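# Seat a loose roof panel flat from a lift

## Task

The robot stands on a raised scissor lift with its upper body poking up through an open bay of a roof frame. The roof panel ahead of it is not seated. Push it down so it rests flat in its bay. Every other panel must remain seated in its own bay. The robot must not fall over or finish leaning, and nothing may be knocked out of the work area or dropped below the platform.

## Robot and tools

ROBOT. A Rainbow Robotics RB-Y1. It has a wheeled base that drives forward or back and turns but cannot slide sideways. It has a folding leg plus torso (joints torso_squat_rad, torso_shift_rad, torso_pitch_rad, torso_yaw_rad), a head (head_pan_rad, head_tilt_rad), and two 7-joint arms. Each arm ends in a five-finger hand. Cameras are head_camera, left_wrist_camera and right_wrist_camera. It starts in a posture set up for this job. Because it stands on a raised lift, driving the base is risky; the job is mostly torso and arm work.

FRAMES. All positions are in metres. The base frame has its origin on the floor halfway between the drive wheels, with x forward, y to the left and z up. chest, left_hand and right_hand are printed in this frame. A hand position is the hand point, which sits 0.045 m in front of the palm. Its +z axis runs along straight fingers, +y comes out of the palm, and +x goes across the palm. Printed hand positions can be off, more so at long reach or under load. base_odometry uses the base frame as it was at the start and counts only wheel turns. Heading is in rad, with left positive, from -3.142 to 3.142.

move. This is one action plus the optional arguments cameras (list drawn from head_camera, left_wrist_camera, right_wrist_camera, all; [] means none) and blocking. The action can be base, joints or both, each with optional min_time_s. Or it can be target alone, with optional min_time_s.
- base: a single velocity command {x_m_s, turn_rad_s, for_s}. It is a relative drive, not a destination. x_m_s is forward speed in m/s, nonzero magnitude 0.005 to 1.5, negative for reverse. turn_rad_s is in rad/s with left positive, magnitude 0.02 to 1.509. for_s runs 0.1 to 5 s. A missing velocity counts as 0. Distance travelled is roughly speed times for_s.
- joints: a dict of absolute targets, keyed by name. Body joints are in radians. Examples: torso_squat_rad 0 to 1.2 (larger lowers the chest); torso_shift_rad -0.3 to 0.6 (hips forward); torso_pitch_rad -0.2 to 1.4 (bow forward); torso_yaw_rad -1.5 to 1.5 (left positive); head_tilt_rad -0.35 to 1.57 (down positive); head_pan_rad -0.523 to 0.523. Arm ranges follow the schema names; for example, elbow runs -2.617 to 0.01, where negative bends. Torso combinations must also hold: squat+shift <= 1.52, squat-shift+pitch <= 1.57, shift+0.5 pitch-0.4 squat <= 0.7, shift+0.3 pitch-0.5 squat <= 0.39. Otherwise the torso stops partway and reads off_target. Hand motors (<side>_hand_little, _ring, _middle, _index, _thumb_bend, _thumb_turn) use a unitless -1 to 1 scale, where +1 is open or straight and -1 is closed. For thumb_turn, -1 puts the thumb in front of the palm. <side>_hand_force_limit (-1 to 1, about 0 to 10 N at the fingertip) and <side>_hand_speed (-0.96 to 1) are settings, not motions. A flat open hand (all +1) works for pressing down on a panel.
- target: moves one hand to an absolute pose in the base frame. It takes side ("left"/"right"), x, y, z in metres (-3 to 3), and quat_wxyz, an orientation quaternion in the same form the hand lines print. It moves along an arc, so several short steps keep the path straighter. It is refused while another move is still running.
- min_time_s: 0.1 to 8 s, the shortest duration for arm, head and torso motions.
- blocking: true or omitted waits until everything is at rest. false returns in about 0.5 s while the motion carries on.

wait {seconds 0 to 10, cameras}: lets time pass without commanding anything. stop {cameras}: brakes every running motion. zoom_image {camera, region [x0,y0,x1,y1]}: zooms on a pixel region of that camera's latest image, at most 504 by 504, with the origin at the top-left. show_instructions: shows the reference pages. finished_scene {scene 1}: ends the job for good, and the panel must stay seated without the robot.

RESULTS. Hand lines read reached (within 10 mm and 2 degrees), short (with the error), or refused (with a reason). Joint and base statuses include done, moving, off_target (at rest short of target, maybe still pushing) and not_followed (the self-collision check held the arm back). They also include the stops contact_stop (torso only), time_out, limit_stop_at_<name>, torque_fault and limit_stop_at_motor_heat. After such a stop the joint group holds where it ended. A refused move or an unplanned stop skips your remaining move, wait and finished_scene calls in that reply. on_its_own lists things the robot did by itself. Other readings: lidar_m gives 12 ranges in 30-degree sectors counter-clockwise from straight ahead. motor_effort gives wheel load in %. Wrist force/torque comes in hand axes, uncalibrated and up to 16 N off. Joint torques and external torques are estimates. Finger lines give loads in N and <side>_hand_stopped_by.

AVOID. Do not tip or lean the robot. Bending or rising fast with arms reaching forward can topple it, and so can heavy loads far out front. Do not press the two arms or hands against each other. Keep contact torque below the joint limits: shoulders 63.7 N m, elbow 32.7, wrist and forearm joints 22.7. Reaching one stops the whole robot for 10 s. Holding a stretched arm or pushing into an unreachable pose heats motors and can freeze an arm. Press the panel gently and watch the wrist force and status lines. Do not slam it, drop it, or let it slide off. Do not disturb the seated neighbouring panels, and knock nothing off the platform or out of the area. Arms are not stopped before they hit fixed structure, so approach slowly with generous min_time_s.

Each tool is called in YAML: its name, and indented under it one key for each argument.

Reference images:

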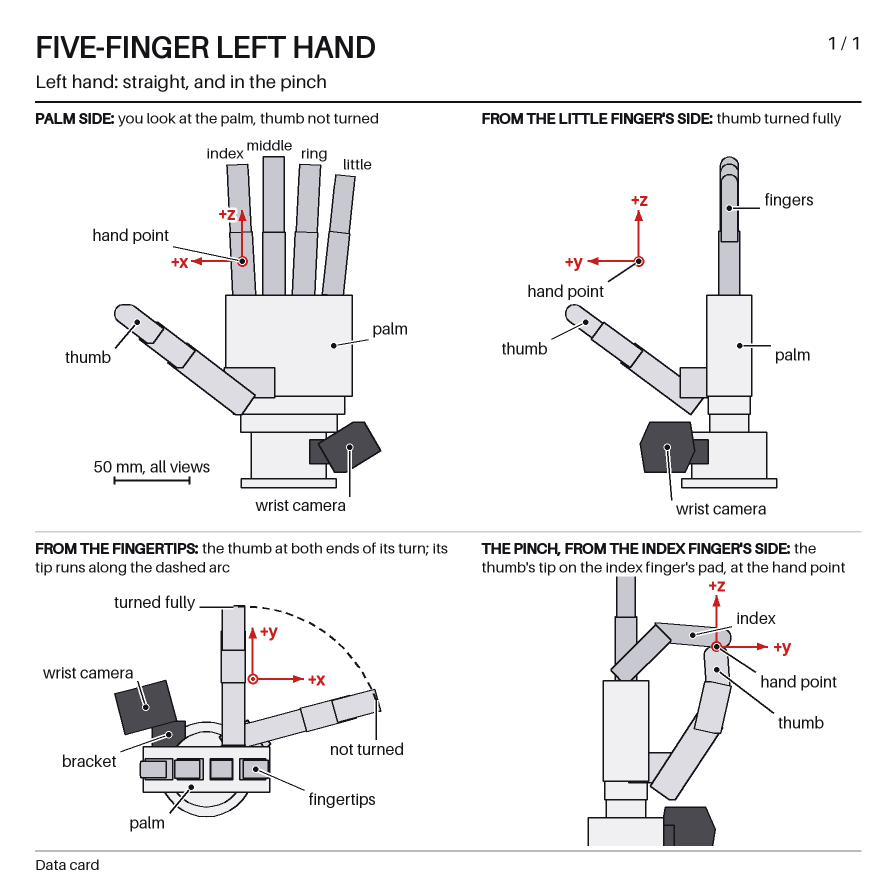

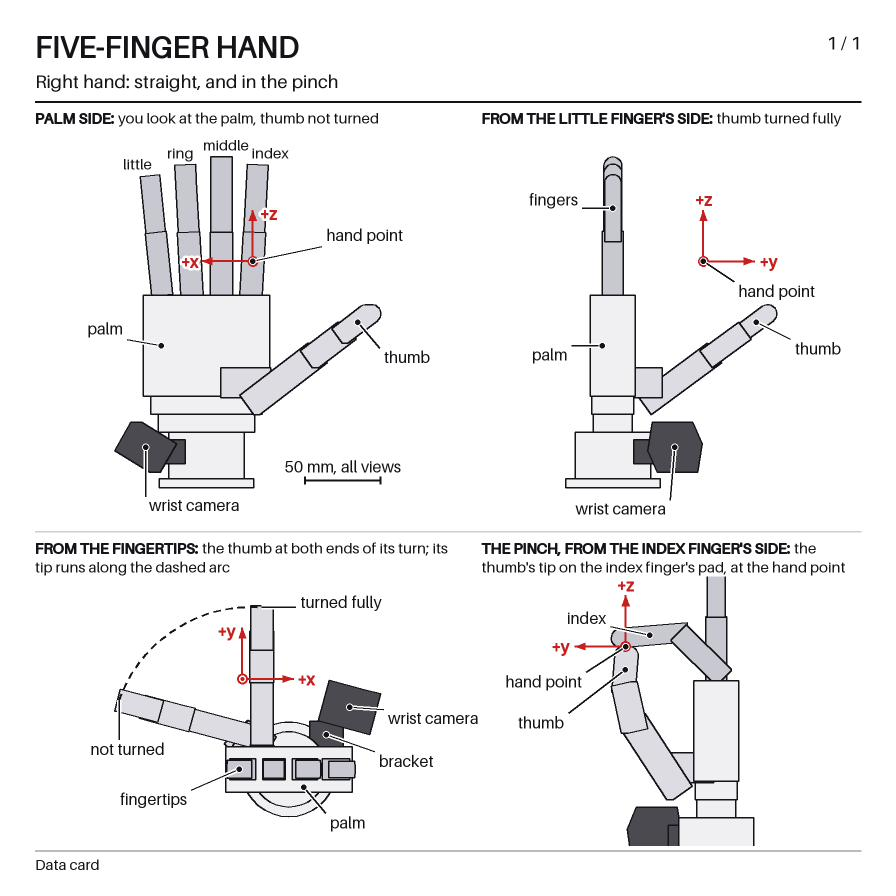

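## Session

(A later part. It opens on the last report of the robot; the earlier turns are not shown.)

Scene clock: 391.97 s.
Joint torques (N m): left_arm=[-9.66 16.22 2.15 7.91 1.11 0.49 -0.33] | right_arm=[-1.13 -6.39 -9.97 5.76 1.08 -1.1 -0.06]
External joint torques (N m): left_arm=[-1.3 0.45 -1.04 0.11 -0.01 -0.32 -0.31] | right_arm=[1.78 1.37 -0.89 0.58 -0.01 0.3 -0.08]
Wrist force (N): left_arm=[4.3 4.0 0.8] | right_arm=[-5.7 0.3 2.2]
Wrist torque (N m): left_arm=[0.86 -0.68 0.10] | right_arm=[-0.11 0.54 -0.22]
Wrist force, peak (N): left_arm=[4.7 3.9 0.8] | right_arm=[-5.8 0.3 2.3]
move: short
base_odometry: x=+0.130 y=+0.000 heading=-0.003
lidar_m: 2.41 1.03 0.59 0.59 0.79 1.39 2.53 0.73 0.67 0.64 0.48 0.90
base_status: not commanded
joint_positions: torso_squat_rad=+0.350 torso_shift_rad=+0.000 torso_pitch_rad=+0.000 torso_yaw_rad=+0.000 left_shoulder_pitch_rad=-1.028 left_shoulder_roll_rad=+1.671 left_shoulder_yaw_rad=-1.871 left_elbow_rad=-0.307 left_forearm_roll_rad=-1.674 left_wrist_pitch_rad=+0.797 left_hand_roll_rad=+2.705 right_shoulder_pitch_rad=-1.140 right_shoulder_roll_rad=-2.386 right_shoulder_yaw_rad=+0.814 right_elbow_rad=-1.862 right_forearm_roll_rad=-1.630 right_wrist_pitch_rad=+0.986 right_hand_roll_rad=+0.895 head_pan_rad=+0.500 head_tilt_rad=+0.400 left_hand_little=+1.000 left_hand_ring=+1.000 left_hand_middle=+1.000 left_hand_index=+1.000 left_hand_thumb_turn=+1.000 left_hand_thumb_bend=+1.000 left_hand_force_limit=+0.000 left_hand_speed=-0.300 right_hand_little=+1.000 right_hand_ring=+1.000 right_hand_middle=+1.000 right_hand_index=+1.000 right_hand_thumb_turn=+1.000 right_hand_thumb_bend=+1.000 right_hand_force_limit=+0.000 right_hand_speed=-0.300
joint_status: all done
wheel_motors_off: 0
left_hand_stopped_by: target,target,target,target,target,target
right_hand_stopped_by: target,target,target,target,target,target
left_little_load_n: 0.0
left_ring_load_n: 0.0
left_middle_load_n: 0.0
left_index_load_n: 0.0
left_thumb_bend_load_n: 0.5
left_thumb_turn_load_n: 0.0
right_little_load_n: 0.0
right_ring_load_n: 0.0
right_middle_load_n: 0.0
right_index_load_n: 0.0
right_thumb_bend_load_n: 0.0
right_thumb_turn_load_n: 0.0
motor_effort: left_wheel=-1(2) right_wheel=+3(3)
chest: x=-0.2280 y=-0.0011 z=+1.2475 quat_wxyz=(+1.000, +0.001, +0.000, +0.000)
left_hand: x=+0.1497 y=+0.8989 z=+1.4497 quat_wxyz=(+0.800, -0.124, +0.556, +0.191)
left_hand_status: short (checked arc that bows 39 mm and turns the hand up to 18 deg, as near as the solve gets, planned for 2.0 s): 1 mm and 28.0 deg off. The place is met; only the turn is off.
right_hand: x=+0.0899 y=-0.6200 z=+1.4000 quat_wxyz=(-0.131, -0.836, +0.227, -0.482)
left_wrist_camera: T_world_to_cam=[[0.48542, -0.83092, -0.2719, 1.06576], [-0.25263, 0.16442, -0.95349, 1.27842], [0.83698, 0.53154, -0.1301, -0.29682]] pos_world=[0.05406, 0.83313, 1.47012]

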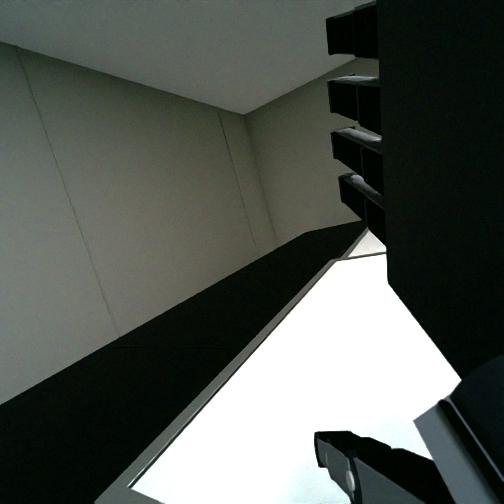

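move:
  target: {"side": "right", "x": 0.20, "y": -0.58, "z": 1.45, "quat_wxyz": [0.0198, 0.5777, 0.0477, 0.8146]}
  min_time_s: 2.5
  cameras: ["right_wrist_camera"]

Scene clock: 399.37 s.
Joint torques (N m): left_arm=[-9.33 16.26 2.07 7.72 1.19 0.55 -0.38] | right_arm=[-4.65 0.75 -10.3 2.26 -0.04 -1.98 0.07]
External joint torques (N m): left_arm=[-0.96 0.49 -1.13 -0.09 0.07 -0.27 -0.35] | right_arm=[-1.53 1.64 0.75 -0.66 0.15 -0.21 0.05]
Wrist force (N): left_arm=[4.1 3.7 0.5] | right_arm=[-5.9 -0.4 -2.5]
Wrist torque (N m): left_arm=[0.81 -0.66 0.10] | right_arm=[0.07 0.67 -0.26]
Wrist force, peak (N): left_arm=[4.8 4.1 0.6] | right_arm=[-6.9 0.0 -1.9]
move: done
base_odometry: x=+0.130 y=+0.000 heading=-0.003
lidar_m: 2.42 1.02 0.61 0.58 0.80 1.36 2.53 0.74 0.67 0.63 0.49 0.87
base_status: not commanded
joint_positions: torso_squat_rad=+0.350 torso_shift_rad=+0.000 torso_pitch_rad=+0.000 torso_yaw_rad=+0.000 left_shoulder_pitch_rad=-1.028 left_shoulder_roll_rad=+1.671 left_shoulder_yaw_rad=-1.871 left_elbow_rad=-0.307 left_forearm_roll_rad=-1.674 left_wrist_pitch_rad=+0.797 left_hand_roll_rad=+2.705 right_shoulder_pitch_rad=-1.585 right_shoulder_roll_rad=-2.373 right_shoulder_yaw_rad=+1.773 right_elbow_rad=-1.934 right_forearm_roll_rad=-1.451 right_wrist_pitch_rad=-0.506 right_hand_roll_rad=+1.262 head_pan_rad=+0.500 head_tilt_rad=+0.400 left_hand_little=+1.000 left_hand_ring=+1.000 left_hand_middle=+1.000 left_hand_index=+1.000 left_hand_thumb_turn=+1.000 left_hand_thumb_bend=+1.000 left_hand_force_limit=+0.000 left_hand_speed=-0.300 right_hand_little=+1.000 right_hand_ring=+1.000 right_hand_middle=+1.000 right_hand_index=+1.000 right_hand_thumb_turn=+1.000 right_hand_thumb_bend=+1.000 right_hand_force_limit=+0.000 right_hand_speed=-0.300
joint_status: all done
wheel_motors_off: 0
left_hand_stopped_by: target,target,target,target,target,target
right_hand_stopped_by: target,target,target,target,target,target
left_little_load_n: 0.0
left_ring_load_n: 0.0
left_middle_load_n: 0.0
left_index_load_n: 0.0
left_thumb_bend_load_n: 0.0
left_thumb_turn_load_n: 0.5
right_little_load_n: 0.0
right_ring_load_n: 0.0
right_middle_load_n: 0.0
right_index_load_n: 0.0
right_thumb_bend_load_n: 0.0
right_thumb_turn_load_n: 0.0
motor_effort: left_wheel=-1(2) right_wheel=+3(3)
chest: x=-0.2280 y=-0.0011 z=+1.2475 quat_wxyz=(+1.000, +0.001, +0.000, +0.000)
left_hand: x=+0.1497 y=+0.8989 z=+1.4497 quat_wxyz=(+0.800, -0.124, +0.556, +0.191)
right_hand: x=+0.1998 y=-0.5804 z=+1.4498 quat_wxyz=(-0.018, -0.579, -0.049, -0.814)
right_hand_status: reached (checked arc that bows 48 mm and turns the hand up to 60 deg, planned for 2.5 s): 0 mm and 0.3 deg off.
right_wrist_camera: T_world_to_cam=[[-0.02572, -0.95349, 0.30031, -0.97796], [-0.17885, -0.29118, -0.9398, 1.22964], [0.98354, -0.07789, -0.16305, 0.11515]] pos_world=[0.08152, -0.56546, 1.46809]

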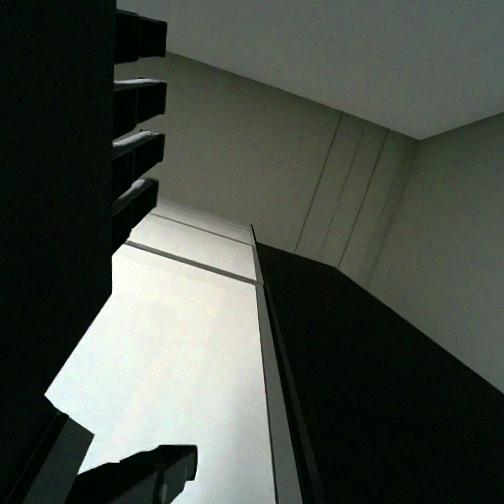

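zoom_image:
  camera: "right_wrist_camera"
  region: [235, 215, 295, 295]

zoom_image:
  camera: "right_wrist_camera"
  region: [245, 268, 285, 308]

zoom_image:
  camera: "right_wrist_camera"
  region: [245, 300, 335, 420]

Scaled by 6.300 from the camera's image (finer frame: 720x720).

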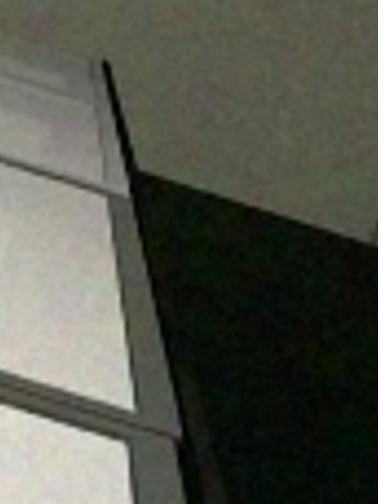

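Scaled by 12.600 from the camera's image (finer frame: 720x720).

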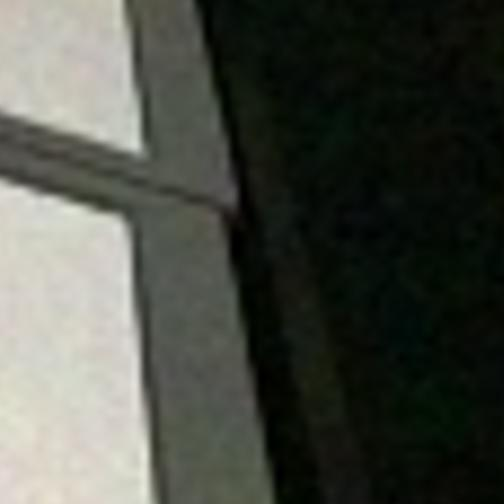

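Scaled by 4.200 from the camera's image (finer frame: 720x720).

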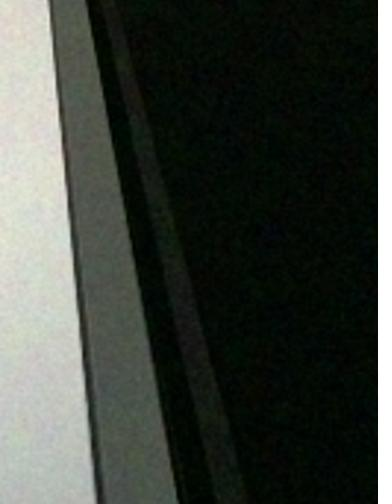

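zoom_image:
  camera: "right_wrist_camera"
  region: [254, 274, 278, 298]

move:
  target: {"side": "right", "x": 0.12, "y": -0.64, "z": 1.38, "quat_wxyz": [0.131, 0.836, -0.227, 0.482]}
  min_time_s: 2.5
  cameras: ["right_wrist_camera"]

Scaled by 21.000 from the camera's image (finer frame: 720x720).

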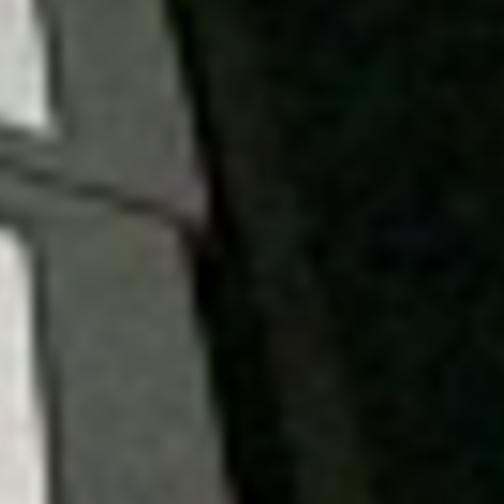

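Scene clock: 403.93 s.
Joint torques (N m): left_arm=[-9.4 16.25 2.08 7.77 1.05 0.5 -0.33] | right_arm=[-2.89 -7.71 -10.48 5.46 0.84 -1.09 -0.26]
External joint torques (N m): left_arm=[-1.03 0.48 -1.12 -0.04 -0.07 -0.32 -0.31] | right_arm=[1.69 1.91 -0.83 0.6 -0.21 0.3 -0.28]
Wrist force (N): left_arm=[4.0 4.0 0.3] | right_arm=[-5.7 0.2 1.7]
Wrist torque (N m): left_arm=[0.89 -0.64 0.10] | right_arm=[-0.11 0.53 -0.35]
Wrist force, peak (N): left_arm=[4.7 4.2 0.5] | right_arm=[-6.6 -0.4 -2.8]
move: done
base_odometry: x=+0.130 y=+0.000 heading=-0.003
lidar_m: 2.42 1.03 0.59 0.59 0.78 1.38 2.53 0.73 0.67 0.64 0.48 0.88
base_status: not commanded
joint_positions: torso_squat_rad=+0.350 torso_shift_rad=+0.000 torso_pitch_rad=+0.000 torso_yaw_rad=+0.000 left_shoulder_pitch_rad=-1.028 left_shoulder_roll_rad=+1.671 left_shoulder_yaw_rad=-1.871 left_elbow_rad=-0.307 left_forearm_roll_rad=-1.674 left_wrist_pitch_rad=+0.797 left_hand_roll_rad=+2.705 right_shoulder_pitch_rad=-1.081 right_shoulder_roll_rad=-2.298 right_shoulder_yaw_rad=+0.844 right_elbow_rad=-1.788 right_forearm_roll_rad=-1.564 right_wrist_pitch_rad=+0.913 right_hand_roll_rad=+0.887 head_pan_rad=+0.500 head_tilt_rad=+0.400 left_hand_little=+1.000 left_hand_ring=+1.000 left_hand_middle=+1.000 left_hand_index=+1.000 left_hand_thumb_turn=+1.000 left_hand_thumb_bend=+1.000 left_hand_force_limit=+0.000 left_hand_speed=-0.300 right_hand_little=+1.000 right_hand_ring=+1.000 right_hand_middle=+1.000 right_hand_index=+1.000 right_hand_thumb_turn=+1.000 right_hand_thumb_bend=+1.000 right_hand_force_limit=+0.000 right_hand_speed=-0.300
joint_status: all done
wheel_motors_off: 0
left_hand_stopped_by: target,target,target,target,target,target
right_hand_stopped_by: target,target,target,target,target,target
left_little_load_n: 0.0
left_ring_load_n: 0.0
left_middle_load_n: 0.0
left_index_load_n: 0.0
left_thumb_bend_load_n: 0.0
left_thumb_turn_load_n: 0.0
right_little_load_n: 0.0
right_ring_load_n: 0.0
right_middle_load_n: 0.0
right_index_load_n: 0.0
right_thumb_bend_load_n: 0.0
right_thumb_turn_load_n: 0.0
motor_effort: left_wheel=-1(1) right_wheel=+3(3)
chest: x=-0.2280 y=-0.0011 z=+1.2475 quat_wxyz=(+1.000, +0.001, +0.000, +0.000)
left_hand: x=+0.1497 y=+0.8989 z=+1.4497 quat_wxyz=(+0.800, -0.124, +0.556, +0.191)
right_hand: x=+0.1197 y=-0.6400 z=+1.3800 quat_wxyz=(-0.131, -0.836, +0.227, -0.483)
right_hand_status: reached (checked arc that bows 47 mm and turns the hand up to 60 deg, planned for 2.5 s): 0 mm and 0.1 deg off.
right_wrist_camera: T_world_to_cam=[[-0.39092, -0.90447, 0.17065, -0.76189], [-0.82932, 0.2657, -0.49155, 0.94796], [0.39925, -0.33368, -0.85396, 1.03758]] pos_world=[0.07407, -0.59476, 1.48204]

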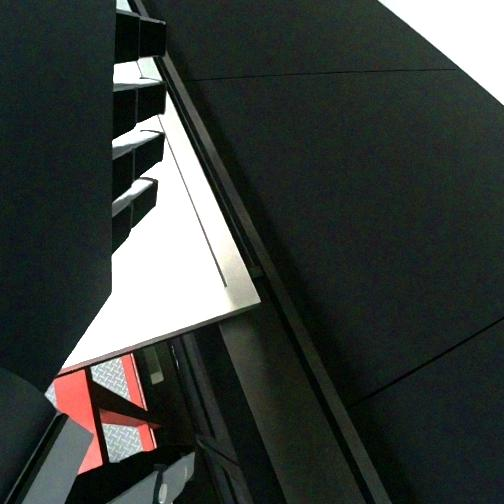

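zoom_image:
  camera: "right_wrist_camera"
  region: [235, 250, 285, 310]

zoom_image:
  camera: "right_wrist_camera"
  region: [210, 290, 310, 410]

Scaled by 8.400 from the camera's image (finer frame: 720x720).

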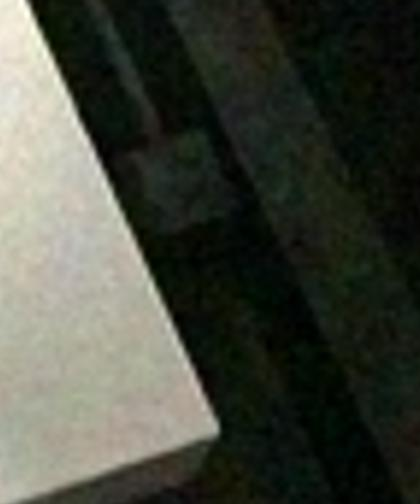

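Scaled by 4.200 from the camera's image (finer frame: 720x720).

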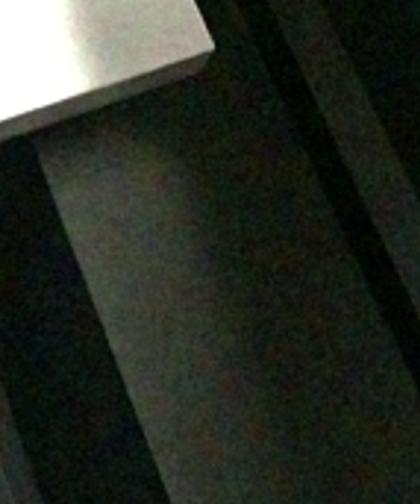

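move:
  cameras: ["all"]

Scene clock: 405.47 s.
Joint torques (N m): left_arm=[-9.43 16.39 1.97 7.69 1.05 0.46 -0.29] | right_arm=[-2.81 -7.73 -10.78 5.45 0.78 -1.08 -0.26]
External joint torques (N m): left_arm=[-1.07 0.62 -1.23 -0.11 -0.07 -0.35 -0.27] | right_arm=[1.78 1.89 -1.13 0.58 -0.27 0.32 -0.28]
Wrist force (N): left_arm=[4.3 3.8 0.6] | right_arm=[-5.8 0.1 1.7]
Wrist torque (N m): left_arm=[0.80 -0.70 0.13] | right_arm=[-0.11 0.56 -0.37]
Wrist force, peak (N): left_arm=[4.6 4.0 0.5] | right_arm=[-6.1 0.1 1.6]
base_odometry: x=+0.130 y=+0.000 heading=-0.003
lidar_m: 2.42 1.03 0.60 0.58 0.79 1.37 2.54 0.71 0.67 0.64 0.48 0.87
base_status: not commanded
joint_positions: torso_squat_rad=+0.350 torso_shift_rad=+0.000 torso_pitch_rad=+0.000 torso_yaw_rad=+0.000 left_shoulder_pitch_rad=-1.028 left_shoulder_roll_rad=+1.671 left_shoulder_yaw_rad=-1.871 left_elbow_rad=-0.307 left_forearm_roll_rad=-1.674 left_wrist_pitch_rad=+0.797 left_hand_roll_rad=+2.705 right_shoulder_pitch_rad=-1.081 right_shoulder_roll_rad=-2.298 right_shoulder_yaw_rad=+0.844 right_elbow_rad=-1.788 right_forearm_roll_rad=-1.564 right_wrist_pitch_rad=+0.913 right_hand_roll_rad=+0.887 head_pan_rad=+0.500 head_tilt_rad=+0.400 left_hand_little=+1.000 left_hand_ring=+1.000 left_hand_middle=+1.000 left_hand_index=+1.000 left_hand_thumb_turn=+1.000 left_hand_thumb_bend=+1.000 left_hand_force_limit=+0.000 left_hand_speed=-0.300 right_hand_little=+1.000 right_hand_ring=+1.000 right_hand_middle=+1.000 right_hand_index=+1.000 right_hand_thumb_turn=+1.000 right_hand_thumb_bend=+1.000 right_hand_force_limit=+0.000 right_hand_speed=-0.300
joint_status: all done
wheel_motors_off: 0
left_hand_stopped_by: target,target,target,target,target,target
right_hand_stopped_by: target,target,target,target,target,target
left_little_load_n: 0.0
left_ring_load_n: 0.0
left_middle_load_n: 0.0
left_index_load_n: 0.0
left_thumb_bend_load_n: 0.0
left_thumb_turn_load_n: 0.0
right_little_load_n: 0.0
right_ring_load_n: 0.0
right_middle_load_n: 0.0
right_index_load_n: 0.0
right_thumb_bend_load_n: 0.0
right_thumb_turn_load_n: 0.0
motor_effort: left_wheel=-1(1) right_wheel=+3(3)
chest: x=-0.2280 y=-0.0011 z=+1.2475 quat_wxyz=(+1.000, +0.001, +0.000, +0.000) (m; base frame)
left_hand: x=+0.1497 y=+0.8989 z=+1.4497 quat_wxyz=(+0.800, -0.124, +0.556, +0.191) (m; base frame)
right_hand: x=+0.1197 y=-0.6400 z=+1.3800 quat_wxyz=(-0.131, -0.836, +0.227, -0.483) (m; base frame)
right_hand_status: reached (checked arc that bows 47 mm and turns the hand up to 60 deg, planned for 2.5 s): 0 mm and 0.1 deg off.
pictures: head_camera, left_wrist_camera, right_wrist_camera
camera_calibration:
head_camera: T_world_to_cam=[[0.49657, -0.86759, 0.02648, 0.06516], [-0.30072, -0.20058, -0.93238, 1.34926], [0.81424, 0.45503, -0.36051, 0.63641]] pos_world=[-0.14479, 0.03758, 1.48573]
left_wrist_camera: T_world_to_cam=[[0.48542, -0.83092, -0.27194, 1.0658], [-0.25265, 0.16445, -0.95348, 1.27838], [0.83698, 0.53154, -0.1301, -0.29682]] pos_world=[0.05406, 0.83313, 1.47012]
right_wrist_camera: T_world_to_cam=[[-0.39092, -0.90447, 0.17065, -0.76189], [-0.82932, 0.2657, -0.49155, 0.94796], [0.39925, -0.33368, -0.85396, 1.03758]] pos_world=[0.07407, -0.59476, 1.48204]

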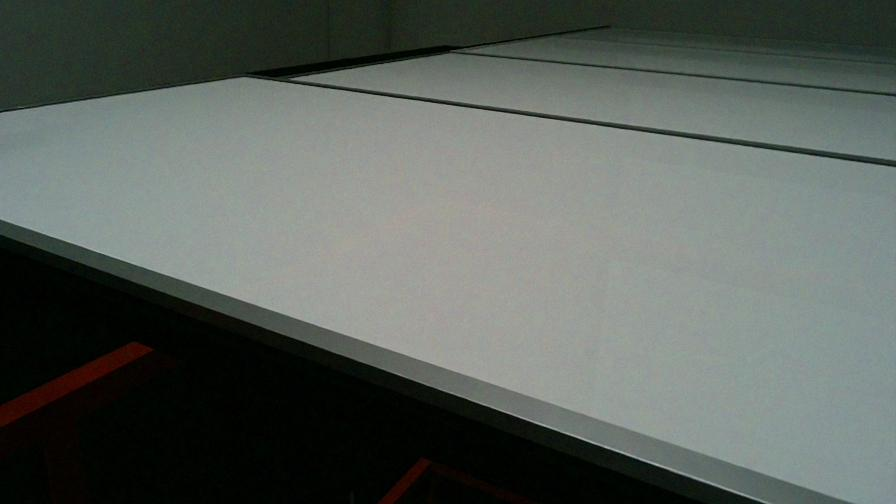

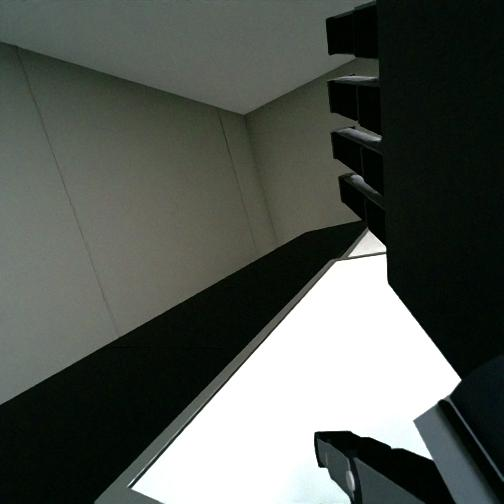

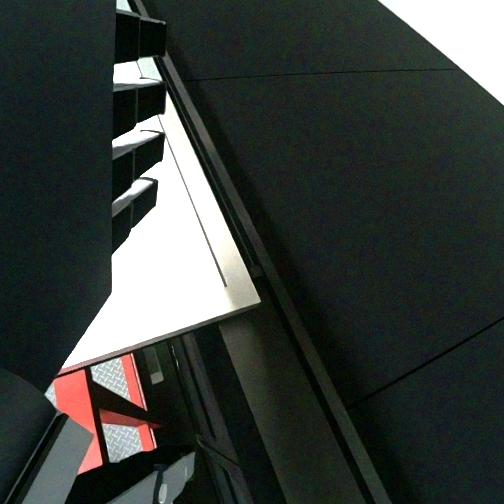

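zoom_image:
  camera: "right_wrist_camera"
  region: [215, 240, 300, 325]

zoom_image:
  camera: "right_wrist_camera"
  region: [240, 258, 275, 293]

Scaled by 5.929 from the camera's image (finer frame: 720x720).

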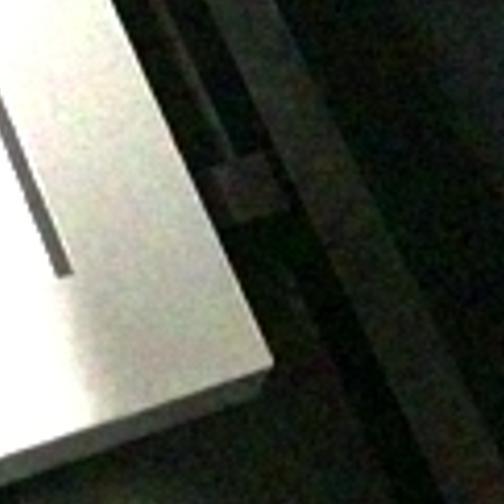

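Scaled by 14.400 from the camera's image (finer frame: 720x720).

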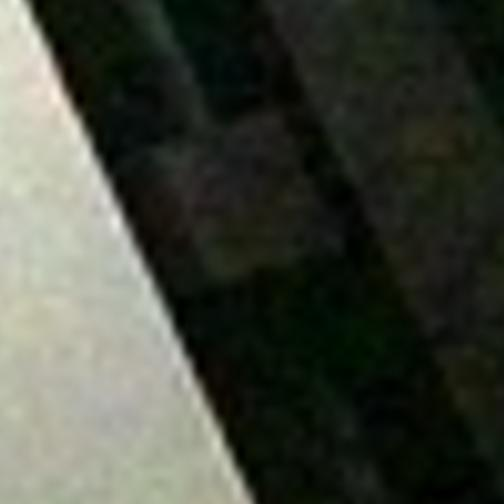

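move:
  target: {"side":"right","x":0.09,"y":-0.62,"z":1.40,"quat_wxyz":[0.131,0.836,-0.227,0.482]}
  min_time_s: 1.0

move:
  target: {"side":"right","x":0.0,"y":-0.58,"z":1.45,"quat_wxyz":[0.330,0.552,-0.177,0.745]}
  min_time_s: 1.5

move:
  target: {"side":"right","x":-0.02,"y":-0.53,"z":1.38,"quat_wxyz":[0.330,0.552,-0.177,0.745]}
  min_time_s: 1.5
  cameras: ["right_wrist_camera"]

Scene clock: 408.70 s.
Joint torques (N m): left_arm=[-9.73 16.29 1.96 7.79 1.16 0.46 -0.43] | right_arm=[-4.32 -8.79 -10.11 4.55 0.93 -0.97 0.07]
External joint torques (N m): left_arm=[-1.37 0.52 -1.24 -0.02 0.04 -0.35 -0.41] | right_arm=[-1.42 -0.81 -1.05 -0.71 -0.15 0.44 0.05]
Wrist force (N): left_arm=[4.2 4.0 0.0] | right_arm=[-5.5 0.3 1.7]
Wrist torque (N m): left_arm=[0.89 -0.69 0.11] | right_arm=[-0.07 0.52 -0.22]
Wrist force, peak (N): left_arm=[4.4 4.2 0.3] | right_arm=[-6.0 0.4 1.8]
move: done
base_odometry: x=+0.130 y=+0.000 heading=-0.003
lidar_m: 2.41 1.03 0.59 0.59 0.79 1.38 2.54 0.73 0.65 0.63 0.49 0.88
base_status: not commanded
joint_positions: torso_squat_rad=+0.350 torso_shift_rad=+0.000 torso_pitch_rad=+0.000 torso_yaw_rad=+0.000 left_shoulder_pitch_rad=-1.028 left_shoulder_roll_rad=+1.671 left_shoulder_yaw_rad=-1.871 left_elbow_rad=-0.307 left_forearm_roll_rad=-1.674 left_wrist_pitch_rad=+0.797 left_hand_roll_rad=+2.705 right_shoulder_pitch_rad=-1.124 right_shoulder_roll_rad=-2.392 right_shoulder_yaw_rad=+0.808 right_elbow_rad=-1.861 right_forearm_roll_rad=-1.637 right_wrist_pitch_rad=+0.976 right_hand_roll_rad=+0.896 head_pan_rad=+0.500 head_tilt_rad=+0.400 left_hand_little=+1.000 left_hand_ring=+1.000 left_hand_middle=+1.000 left_hand_index=+1.000 left_hand_thumb_turn=+1.000 left_hand_thumb_bend=+1.000 left_hand_force_limit=+0.000 left_hand_speed=-0.300 right_hand_little=+1.000 right_hand_ring=+1.000 right_hand_middle=+1.000 right_hand_index=+1.000 right_hand_thumb_turn=+1.000 right_hand_thumb_bend=+1.000 right_hand_force_limit=+0.000 right_hand_speed=-0.300
joint_status: all done
wheel_motors_off: 0
left_hand_stopped_by: target,target,target,target,target,target
right_hand_stopped_by: target,target,target,target,target,target
left_little_load_n: 0.0
left_ring_load_n: 0.0
left_middle_load_n: 0.0
left_index_load_n: 0.0
left_thumb_bend_load_n: 0.0
left_thumb_turn_load_n: 0.0
right_little_load_n: 0.0
right_ring_load_n: 0.0
right_middle_load_n: 0.0
right_index_load_n: 0.0
right_thumb_bend_load_n: 0.0
right_thumb_turn_load_n: 0.0
motor_effort: left_wheel=-2(2) right_wheel=+3(3)
chest: x=-0.2280 y=-0.0011 z=+1.2475 quat_wxyz=(+1.000, +0.001, +0.000, +0.000)
left_hand: x=+0.1497 y=+0.8989 z=+1.4497 quat_wxyz=(+0.800, -0.124, +0.556, +0.191)
right_hand: x=+0.0901 y=-0.6201 z=+1.3997 quat_wxyz=(-0.131, -0.836, +0.227, -0.482)
right_hand_status: reached (checked arc that bows 3 mm and turns the hand up to 0 deg, planned for 1.0 s): 0 mm and 0.0 deg off.
pictures: none

Scene clock: 410.53 s.
Joint torques (N m): left_arm=[-9.26 16.31 2.11 7.62 1.12 0.51 -0.34] | right_arm=[3.91 3 -7.22 4.4 0.96 -0.38 -0.05]
External joint torques (N m): left_arm=[-0.89 0.54 -1.09 -0.19 0 -0.3 -0.32] | right_arm=[-1.4 -0.44 0.1 -0.24 -0.17 0.04 -0.07]
Wrist force (N): left_arm=[4.0 3.9 0.4] | right_arm=[-6.2 -0.2 -1.5]
Wrist torque (N m): left_arm=[0.85 -0.65 0.09] | right_arm=[0.06 0.64 -0.45]
Wrist force, peak (N): left_arm=[4.4 4.1 0.4] | right_arm=[-6.8 -0.3 -1.8]
move: short
base_odometry: x=+0.130 y=+0.000 heading=-0.003
lidar_m: 2.42 1.02 0.60 0.59 0.80 1.38 2.53 0.73 0.67 0.64 0.49 0.87
base_status: not commanded
joint_positions: torso_squat_rad=+0.350 torso_shift_rad=+0.000 torso_pitch_rad=+0.000 torso_yaw_rad=+0.000 left_shoulder_pitch_rad=-1.028 left_shoulder_roll_rad=+1.671 left_shoulder_yaw_rad=-1.871 left_elbow_rad=-0.307 left_forearm_roll_rad=-1.674 left_wrist_pitch_rad=+0.797 left_hand_roll_rad=+2.705 right_shoulder_pitch_rad=-1.704 right_shoulder_roll_rad=-2.986 right_shoulder_yaw_rad=+1.339 right_elbow_rad=-2.617 right_forearm_roll_rad=-0.650 right_wrist_pitch_rad=+0.604 right_hand_roll_rad=+0.303 head_pan_rad=+0.500 head_tilt_rad=+0.400 left_hand_little=+1.000 left_hand_ring=+1.000 left_hand_middle=+1.000 left_hand_index=+1.000 left_hand_thumb_turn=+1.000 left_hand_thumb_bend=+1.000 left_hand_force_limit=+0.000 left_hand_speed=-0.300 right_hand_little=+1.000 right_hand_ring=+1.000 right_hand_middle=+1.000 right_hand_index=+1.000 right_hand_thumb_turn=+1.000 right_hand_thumb_bend=+1.000 right_hand_force_limit=+0.000 right_hand_speed=-0.300
joint_status: all done
wheel_motors_off: 0
left_hand_stopped_by: target,target,target,target,target,target
right_hand_stopped_by: target,target,target,target,target,target
left_little_load_n: 0.0
left_ring_load_n: 0.0
left_middle_load_n: 0.0
left_index_load_n: 0.0
left_thumb_bend_load_n: 0.0
left_thumb_turn_load_n: 0.0
right_little_load_n: 0.0
right_ring_load_n: 0.0
right_middle_load_n: 0.0
right_index_load_n: 0.0
right_thumb_bend_load_n: 0.0
right_thumb_turn_load_n: 0.0
motor_effort: left_wheel=-1(2) right_wheel=+3(3)
chest: x=-0.2280 y=-0.0011 z=+1.2475 quat_wxyz=(+1.000, +0.001, +0.000, +0.000)
left_hand: x=+0.1497 y=+0.8989 z=+1.4497 quat_wxyz=(+0.800, -0.124, +0.556, +0.191)
right_hand: x=+0.0001 y=-0.5808 z=+1.4505 quat_wxyz=(-0.232, -0.639, +0.142, -0.719)
right_hand_status: short (checked arc that bows 56 mm and turns the hand up to 39 deg, as near as the solve gets, planned for 1.5 s): 1 mm and 15.9 deg off. The place is met; only the turn is off.
pictures: none

Scene clock: 412.37 s.
Joint torques (N m): left_arm=[-9.18 16.33 2.14 7.47 1.05 0.63 -0.32] | right_arm=[3.97 9.3 -6.11 2.1 0.76 -1.76 -0.19]
External joint torques (N m): left_arm=[-0.81 0.56 -1.05 -0.34 -0.07 -0.19 -0.3] | right_arm=[-1.42 -0.65 -1.22 -0.1 0.06 0.18 -0.21]
Wrist force (N): left_arm=[4.0 4.1 0.5] | right_arm=[-6.4 0.3 -0.4]
Wrist torque (N m): left_arm=[0.87 -0.65 0.10] | right_arm=[0.02 0.63 -0.26]
Wrist force, peak (N): left_arm=[4.4 4.4 0.2] | right_arm=[-6.8 -0.3 -1.2]
move: short
base_odometry: x=+0.130 y=+0.000 heading=-0.003
lidar_m: 2.41 1.02 0.61 0.58 0.80 1.39 2.53 0.73 0.66 0.64 0.49 0.89
base_status: not commanded
joint_positions: torso_squat_rad=+0.350 torso_shift_rad=+0.000 torso_pitch_rad=+0.000 torso_yaw_rad=+0.000 left_shoulder_pitch_rad=-1.028 left_shoulder_roll_rad=+1.671 left_shoulder_yaw_rad=-1.871 left_elbow_rad=-0.307 left_forearm_roll_rad=-1.674 left_wrist_pitch_rad=+0.797 left_hand_roll_rad=+2.705 right_shoulder_pitch_rad=-2.356 right_shoulder_roll_rad=-3.141 right_shoulder_yaw_rad=+1.308 right_elbow_rad=-2.617 right_forearm_roll_rad=-1.612 right_wrist_pitch_rad=+1.047 right_hand_roll_rad=+1.272 head_pan_rad=+0.500 head_tilt_rad=+0.400 left_hand_little=+1.000 left_hand_ring=+1.000 left_hand_middle=+1.000 left_hand_index=+1.000 left_hand_thumb_turn=+1.000 left_hand_thumb_bend=+1.000 left_hand_force_limit=+0.000 left_hand_speed=-0.300 right_hand_little=+1.000 right_hand_ring=+1.000 right_hand_middle=+1.000 right_hand_index=+1.000 right_hand_thumb_turn=+1.000 right_hand_thumb_bend=+1.000 right_hand_force_limit=+0.000 right_hand_speed=-0.300
joint_status: all done
wheel_motors_off: 0
left_hand_stopped_by: target,target,target,target,target,target
right_hand_stopped_by: target,target,target,target,target,target
left_little_load_n: 0.0
left_ring_load_n: 0.0
left_middle_load_n: 0.0
left_index_load_n: 0.0
left_thumb_bend_load_n: 0.0
left_thumb_turn_load_n: 0.0
right_little_load_n: 0.0
right_ring_load_n: 0.0
right_middle_load_n: 0.0
right_index_load_n: 0.0
right_thumb_bend_load_n: 0.0
right_thumb_turn_load_n: 0.0
motor_effort: left_wheel=-1(2) right_wheel=+3(3)
chest: x=-0.2280 y=-0.0011 z=+1.2475 quat_wxyz=(+1.000, +0.001, +0.000, +0.000)
left_hand: x=+0.1497 y=+0.8989 z=+1.4497 quat_wxyz=(+0.800, -0.124, +0.556, +0.191)
right_hand: x=-0.0200 y=-0.5305 z=+1.3803 quat_wxyz=(-0.115, -0.719, +0.092, -0.680)
right_hand_status: short (checked arc that bows 40 mm and turns the hand up to 18 deg, as near as the solve gets, planned for 1.5 s): 1 mm and 33.6 deg off. The place is met; only the turn is off.
right_wrist_camera: T_world_to_cam=[[-0.25313, -0.93541, 0.24685, -0.83632], [-0.57451, -0.05995, -0.8163, 1.08383], [0.77837, -0.34844, -0.52223, 0.67203]] pos_world=[-0.1121, -0.48317, 1.44212]

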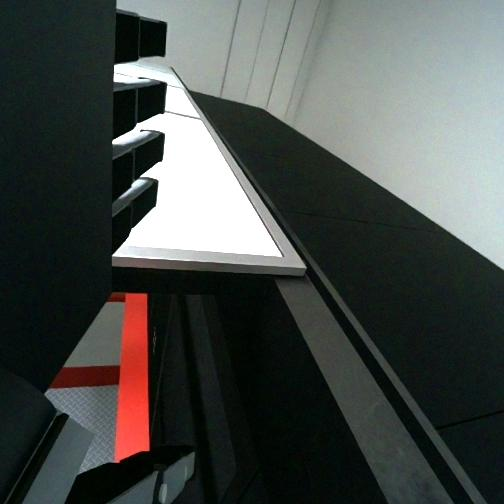

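zoom_image:
  camera: "right_wrist_camera"
  region: [270, 230, 350, 310]

zoom_image:
  camera: "right_wrist_camera"
  region: [290, 250, 325, 285]

Scaled by 6.300 from the camera's image (finer frame: 720x720).

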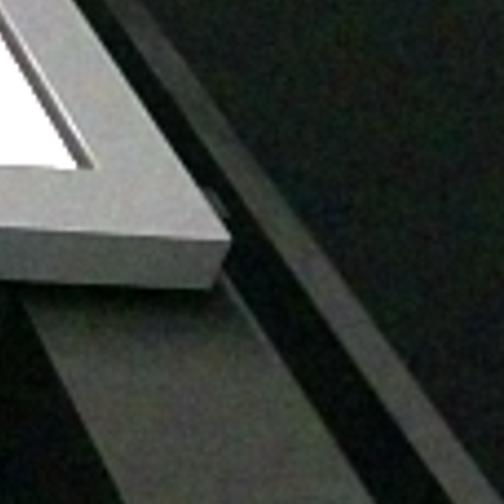

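Scaled by 14.400 from the camera's image (finer frame: 720x720).

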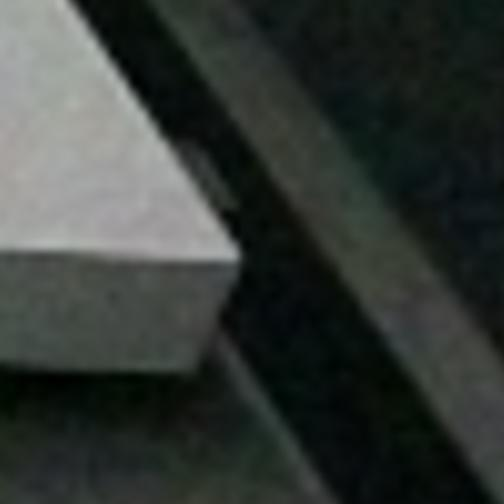

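zoom_image:
  camera: "right_wrist_camera"
  region: [290, 280, 370, 360]

zoom_image:
  camera: "right_wrist_camera"
  region: [290, 235, 325, 270]

Scaled by 6.300 from the camera's image (finer frame: 720x720).

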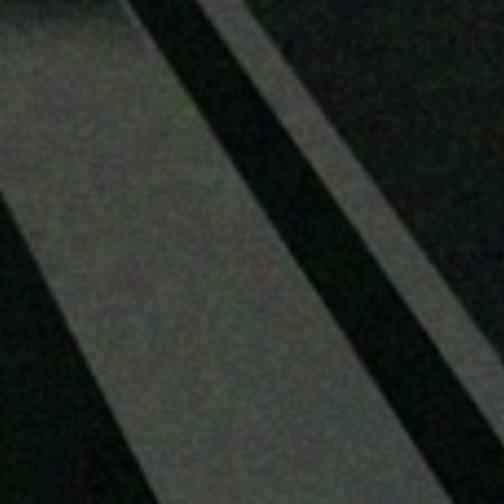

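Scaled by 14.400 from the camera's image (finer frame: 720x720).

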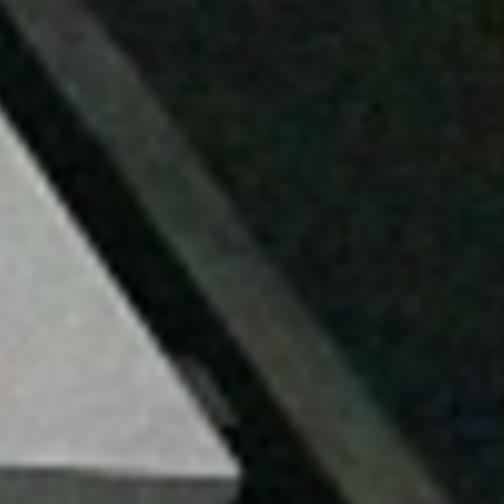

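move:
  base: {"x_m_s": -0.08, "for_s": 1.5}

move:
  target: {"side":"right","x":0.06,"y":-0.56,"z":1.38,"quat_wxyz":[0.330,0.552,-0.177,0.745]}
  min_time_s: 1.5
  cameras: ["right_wrist_camera"]

Scene clock: 417.20 s.
Joint torques (N m): left_arm=[-9.29 16.07 2.17 7.26 1.06 0.61 -0.35] | right_arm=[3.91 9.46 -5.8 2.06 0.72 -1.74 -0.24]
External joint torques (N m): left_arm=[-0.92 0.3 -1.03 -0.55 -0.06 -0.2 -0.32] | right_arm=[-1.49 -0.49 -0.91 -0.14 0.02 0.2 -0.26]
Wrist force (N): left_arm=[4.2 4.0 0.3] | right_arm=[-6.2 0.2 -0.6]
Wrist torque (N m): left_arm=[0.88 -0.69 0.09] | right_arm=[0.04 0.61 -0.27]
Wrist force, peak (N): left_arm=[4.8 4.0 0.2] | right_arm=[-6.7 0.2 -0.7]
move: done
base_odometry: x=+0.010 y=+0.000 heading=-0.004
lidar_m: 2.42 1.11 0.63 1.03 0.72 1.28 2.55 0.96 0.65 0.64 0.53 0.89
base_status: done (sent for 1.5 of 1.5 s)
joint_positions: torso_squat_rad=+0.350 torso_shift_rad=+0.000 torso_pitch_rad=+0.000 torso_yaw_rad=+0.000 left_shoulder_pitch_rad=-1.028 left_shoulder_roll_rad=+1.671 left_shoulder_yaw_rad=-1.871 left_elbow_rad=-0.307 left_forearm_roll_rad=-1.674 left_wrist_pitch_rad=+0.797 left_hand_roll_rad=+2.705 right_shoulder_pitch_rad=-2.356 right_shoulder_roll_rad=-3.141 right_shoulder_yaw_rad=+1.307 right_elbow_rad=-2.617 right_forearm_roll_rad=-1.612 right_wrist_pitch_rad=+1.047 right_hand_roll_rad=+1.272 head_pan_rad=+0.500 head_tilt_rad=+0.400 left_hand_little=+1.000 left_hand_ring=+1.000 left_hand_middle=+1.000 left_hand_index=+1.000 left_hand_thumb_turn=+1.000 left_hand_thumb_bend=+1.000 left_hand_force_limit=+0.000 left_hand_speed=-0.300 right_hand_little=+1.000 right_hand_ring=+1.000 right_hand_middle=+1.000 right_hand_index=+1.000 right_hand_thumb_turn=+1.000 right_hand_thumb_bend=+1.000 right_hand_force_limit=+0.000 right_hand_speed=-0.300
joint_status: not commanded
wheel_motors_off: 0
left_hand_stopped_by: target,target,target,target,target,target
right_hand_stopped_by: target,target,target,target,target,target
left_little_load_n: 0.0
left_ring_load_n: 0.0
left_middle_load_n: 0.0
left_index_load_n: 0.0
left_thumb_bend_load_n: 0.0
left_thumb_turn_load_n: 0.0
right_little_load_n: 0.0
right_ring_load_n: 0.0
right_middle_load_n: 0.0
right_index_load_n: 0.0
right_thumb_bend_load_n: 0.0
right_thumb_turn_load_n: 0.0
motor_effort: left_wheel=-6(24) right_wheel=+1(30)
chest: x=-0.2280 y=-0.0011 z=+1.2475 quat_wxyz=(+1.000, +0.001, +0.000, +0.000)
left_hand: x=+0.1497 y=+0.8990 z=+1.4498 quat_wxyz=(+0.800, -0.124, +0.556, +0.191)
right_hand: x=-0.0200 y=-0.5305 z=+1.3804 quat_wxyz=(-0.115, -0.719, +0.092, -0.680)
pictures: none

Scene clock: 419.03 s.
Joint torques (N m): left_arm=[-9.36 16.06 2.28 7.34 1.12 0.61 -0.43] | right_arm=[3.97 8.9 -7.47 -2.67 0.57 -0.88 0.01]
External joint torques (N m): left_arm=[-1 0.3 -0.91 -0.47 0 -0.2 -0.41] | right_arm=[1.35 -0.32 -0.02 -0.3 -0.13 0.12 -0.01]
Wrist force (N): left_arm=[4.2 3.7 0.6] | right_arm=[-5.9 -0.8 -2.6]
Wrist torque (N m): left_arm=[0.83 -0.66 0.09] | right_arm=[0.04 0.64 -0.45]
Wrist force, peak (N): left_arm=[4.8 3.8 0.5] | right_arm=[-6.8 0.4 -1.4]
move: short
base_odometry: x=+0.010 y=+0.000 heading=-0.004
lidar_m: 2.40 1.11 0.64 1.02 0.72 1.27 2.55 0.96 0.65 0.63 0.52 0.87
base_status: not commanded
joint_positions: torso_squat_rad=+0.350 torso_shift_rad=+0.000 torso_pitch_rad=+0.000 torso_yaw_rad=+0.000 left_shoulder_pitch_rad=-1.028 left_shoulder_roll_rad=+1.671 left_shoulder_yaw_rad=-1.871 left_elbow_rad=-0.307 left_forearm_roll_rad=-1.674 left_wrist_pitch_rad=+0.797 left_hand_roll_rad=+2.705 right_shoulder_pitch_rad=-2.300 right_shoulder_roll_rad=-3.141 right_shoulder_yaw_rad=+2.094 right_elbow_rad=-2.617 right_forearm_roll_rad=-0.228 right_wrist_pitch_rad=+0.398 right_hand_roll_rad=+0.732 head_pan_rad=+0.500 head_tilt_rad=+0.400 left_hand_little=+1.000 left_hand_ring=+1.000 left_hand_middle=+1.000 left_hand_index=+1.000 left_hand_thumb_turn=+1.000 left_hand_thumb_bend=+1.000 left_hand_force_limit=+0.000 left_hand_speed=-0.300 right_hand_little=+1.000 right_hand_ring=+1.000 right_hand_middle=+1.000 right_hand_index=+1.000 right_hand_thumb_turn=+1.000 right_hand_thumb_bend=+1.000 right_hand_force_limit=+0.000 right_hand_speed=-0.300
joint_status: all done
wheel_motors_off: 0
left_hand_stopped_by: target,target,target,target,target,target
right_hand_stopped_by: target,target,target,target,target,target
left_little_load_n: 0.0
left_ring_load_n: 0.0
left_middle_load_n: 0.0
left_index_load_n: 0.0
left_thumb_bend_load_n: 0.0
left_thumb_turn_load_n: 0.0
right_little_load_n: 0.0
right_ring_load_n: 0.0
right_middle_load_n: 0.0
right_index_load_n: 0.0
right_thumb_bend_load_n: 0.0
right_thumb_turn_load_n: 0.0
motor_effort: left_wheel=-6(8) right_wheel=+1(1)
chest: x=-0.2280 y=-0.0011 z=+1.2475 quat_wxyz=(+1.000, +0.001, +0.000, +0.000)
left_hand: x=+0.1497 y=+0.8990 z=+1.4498 quat_wxyz=(+0.800, -0.124, +0.556, +0.191)
right_hand: x=+0.0602 y=-0.5608 z=+1.3803 quat_wxyz=(-0.209, -0.591, +0.039, -0.778)
right_hand_status: short (checked arc that bows 51 mm and turns the hand up to 22 deg, as near as the solve gets, planned for 1.5 s): 1 mm and 21.8 deg off. The place is met; only the turn is off.
right_wrist_camera: T_world_to_cam=[[-0.39267, -0.83649, 0.38222, -0.96732], [-0.33176, -0.25878, -0.90717, 1.1273], [0.85775, -0.48303, -0.1759, 0.04085]] pos_world=[-0.04088, -0.49769, 1.39958]

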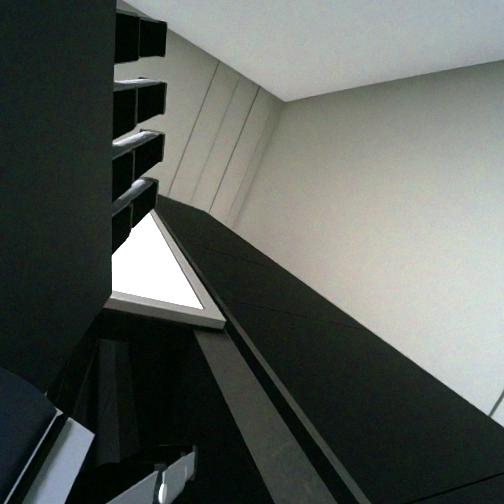

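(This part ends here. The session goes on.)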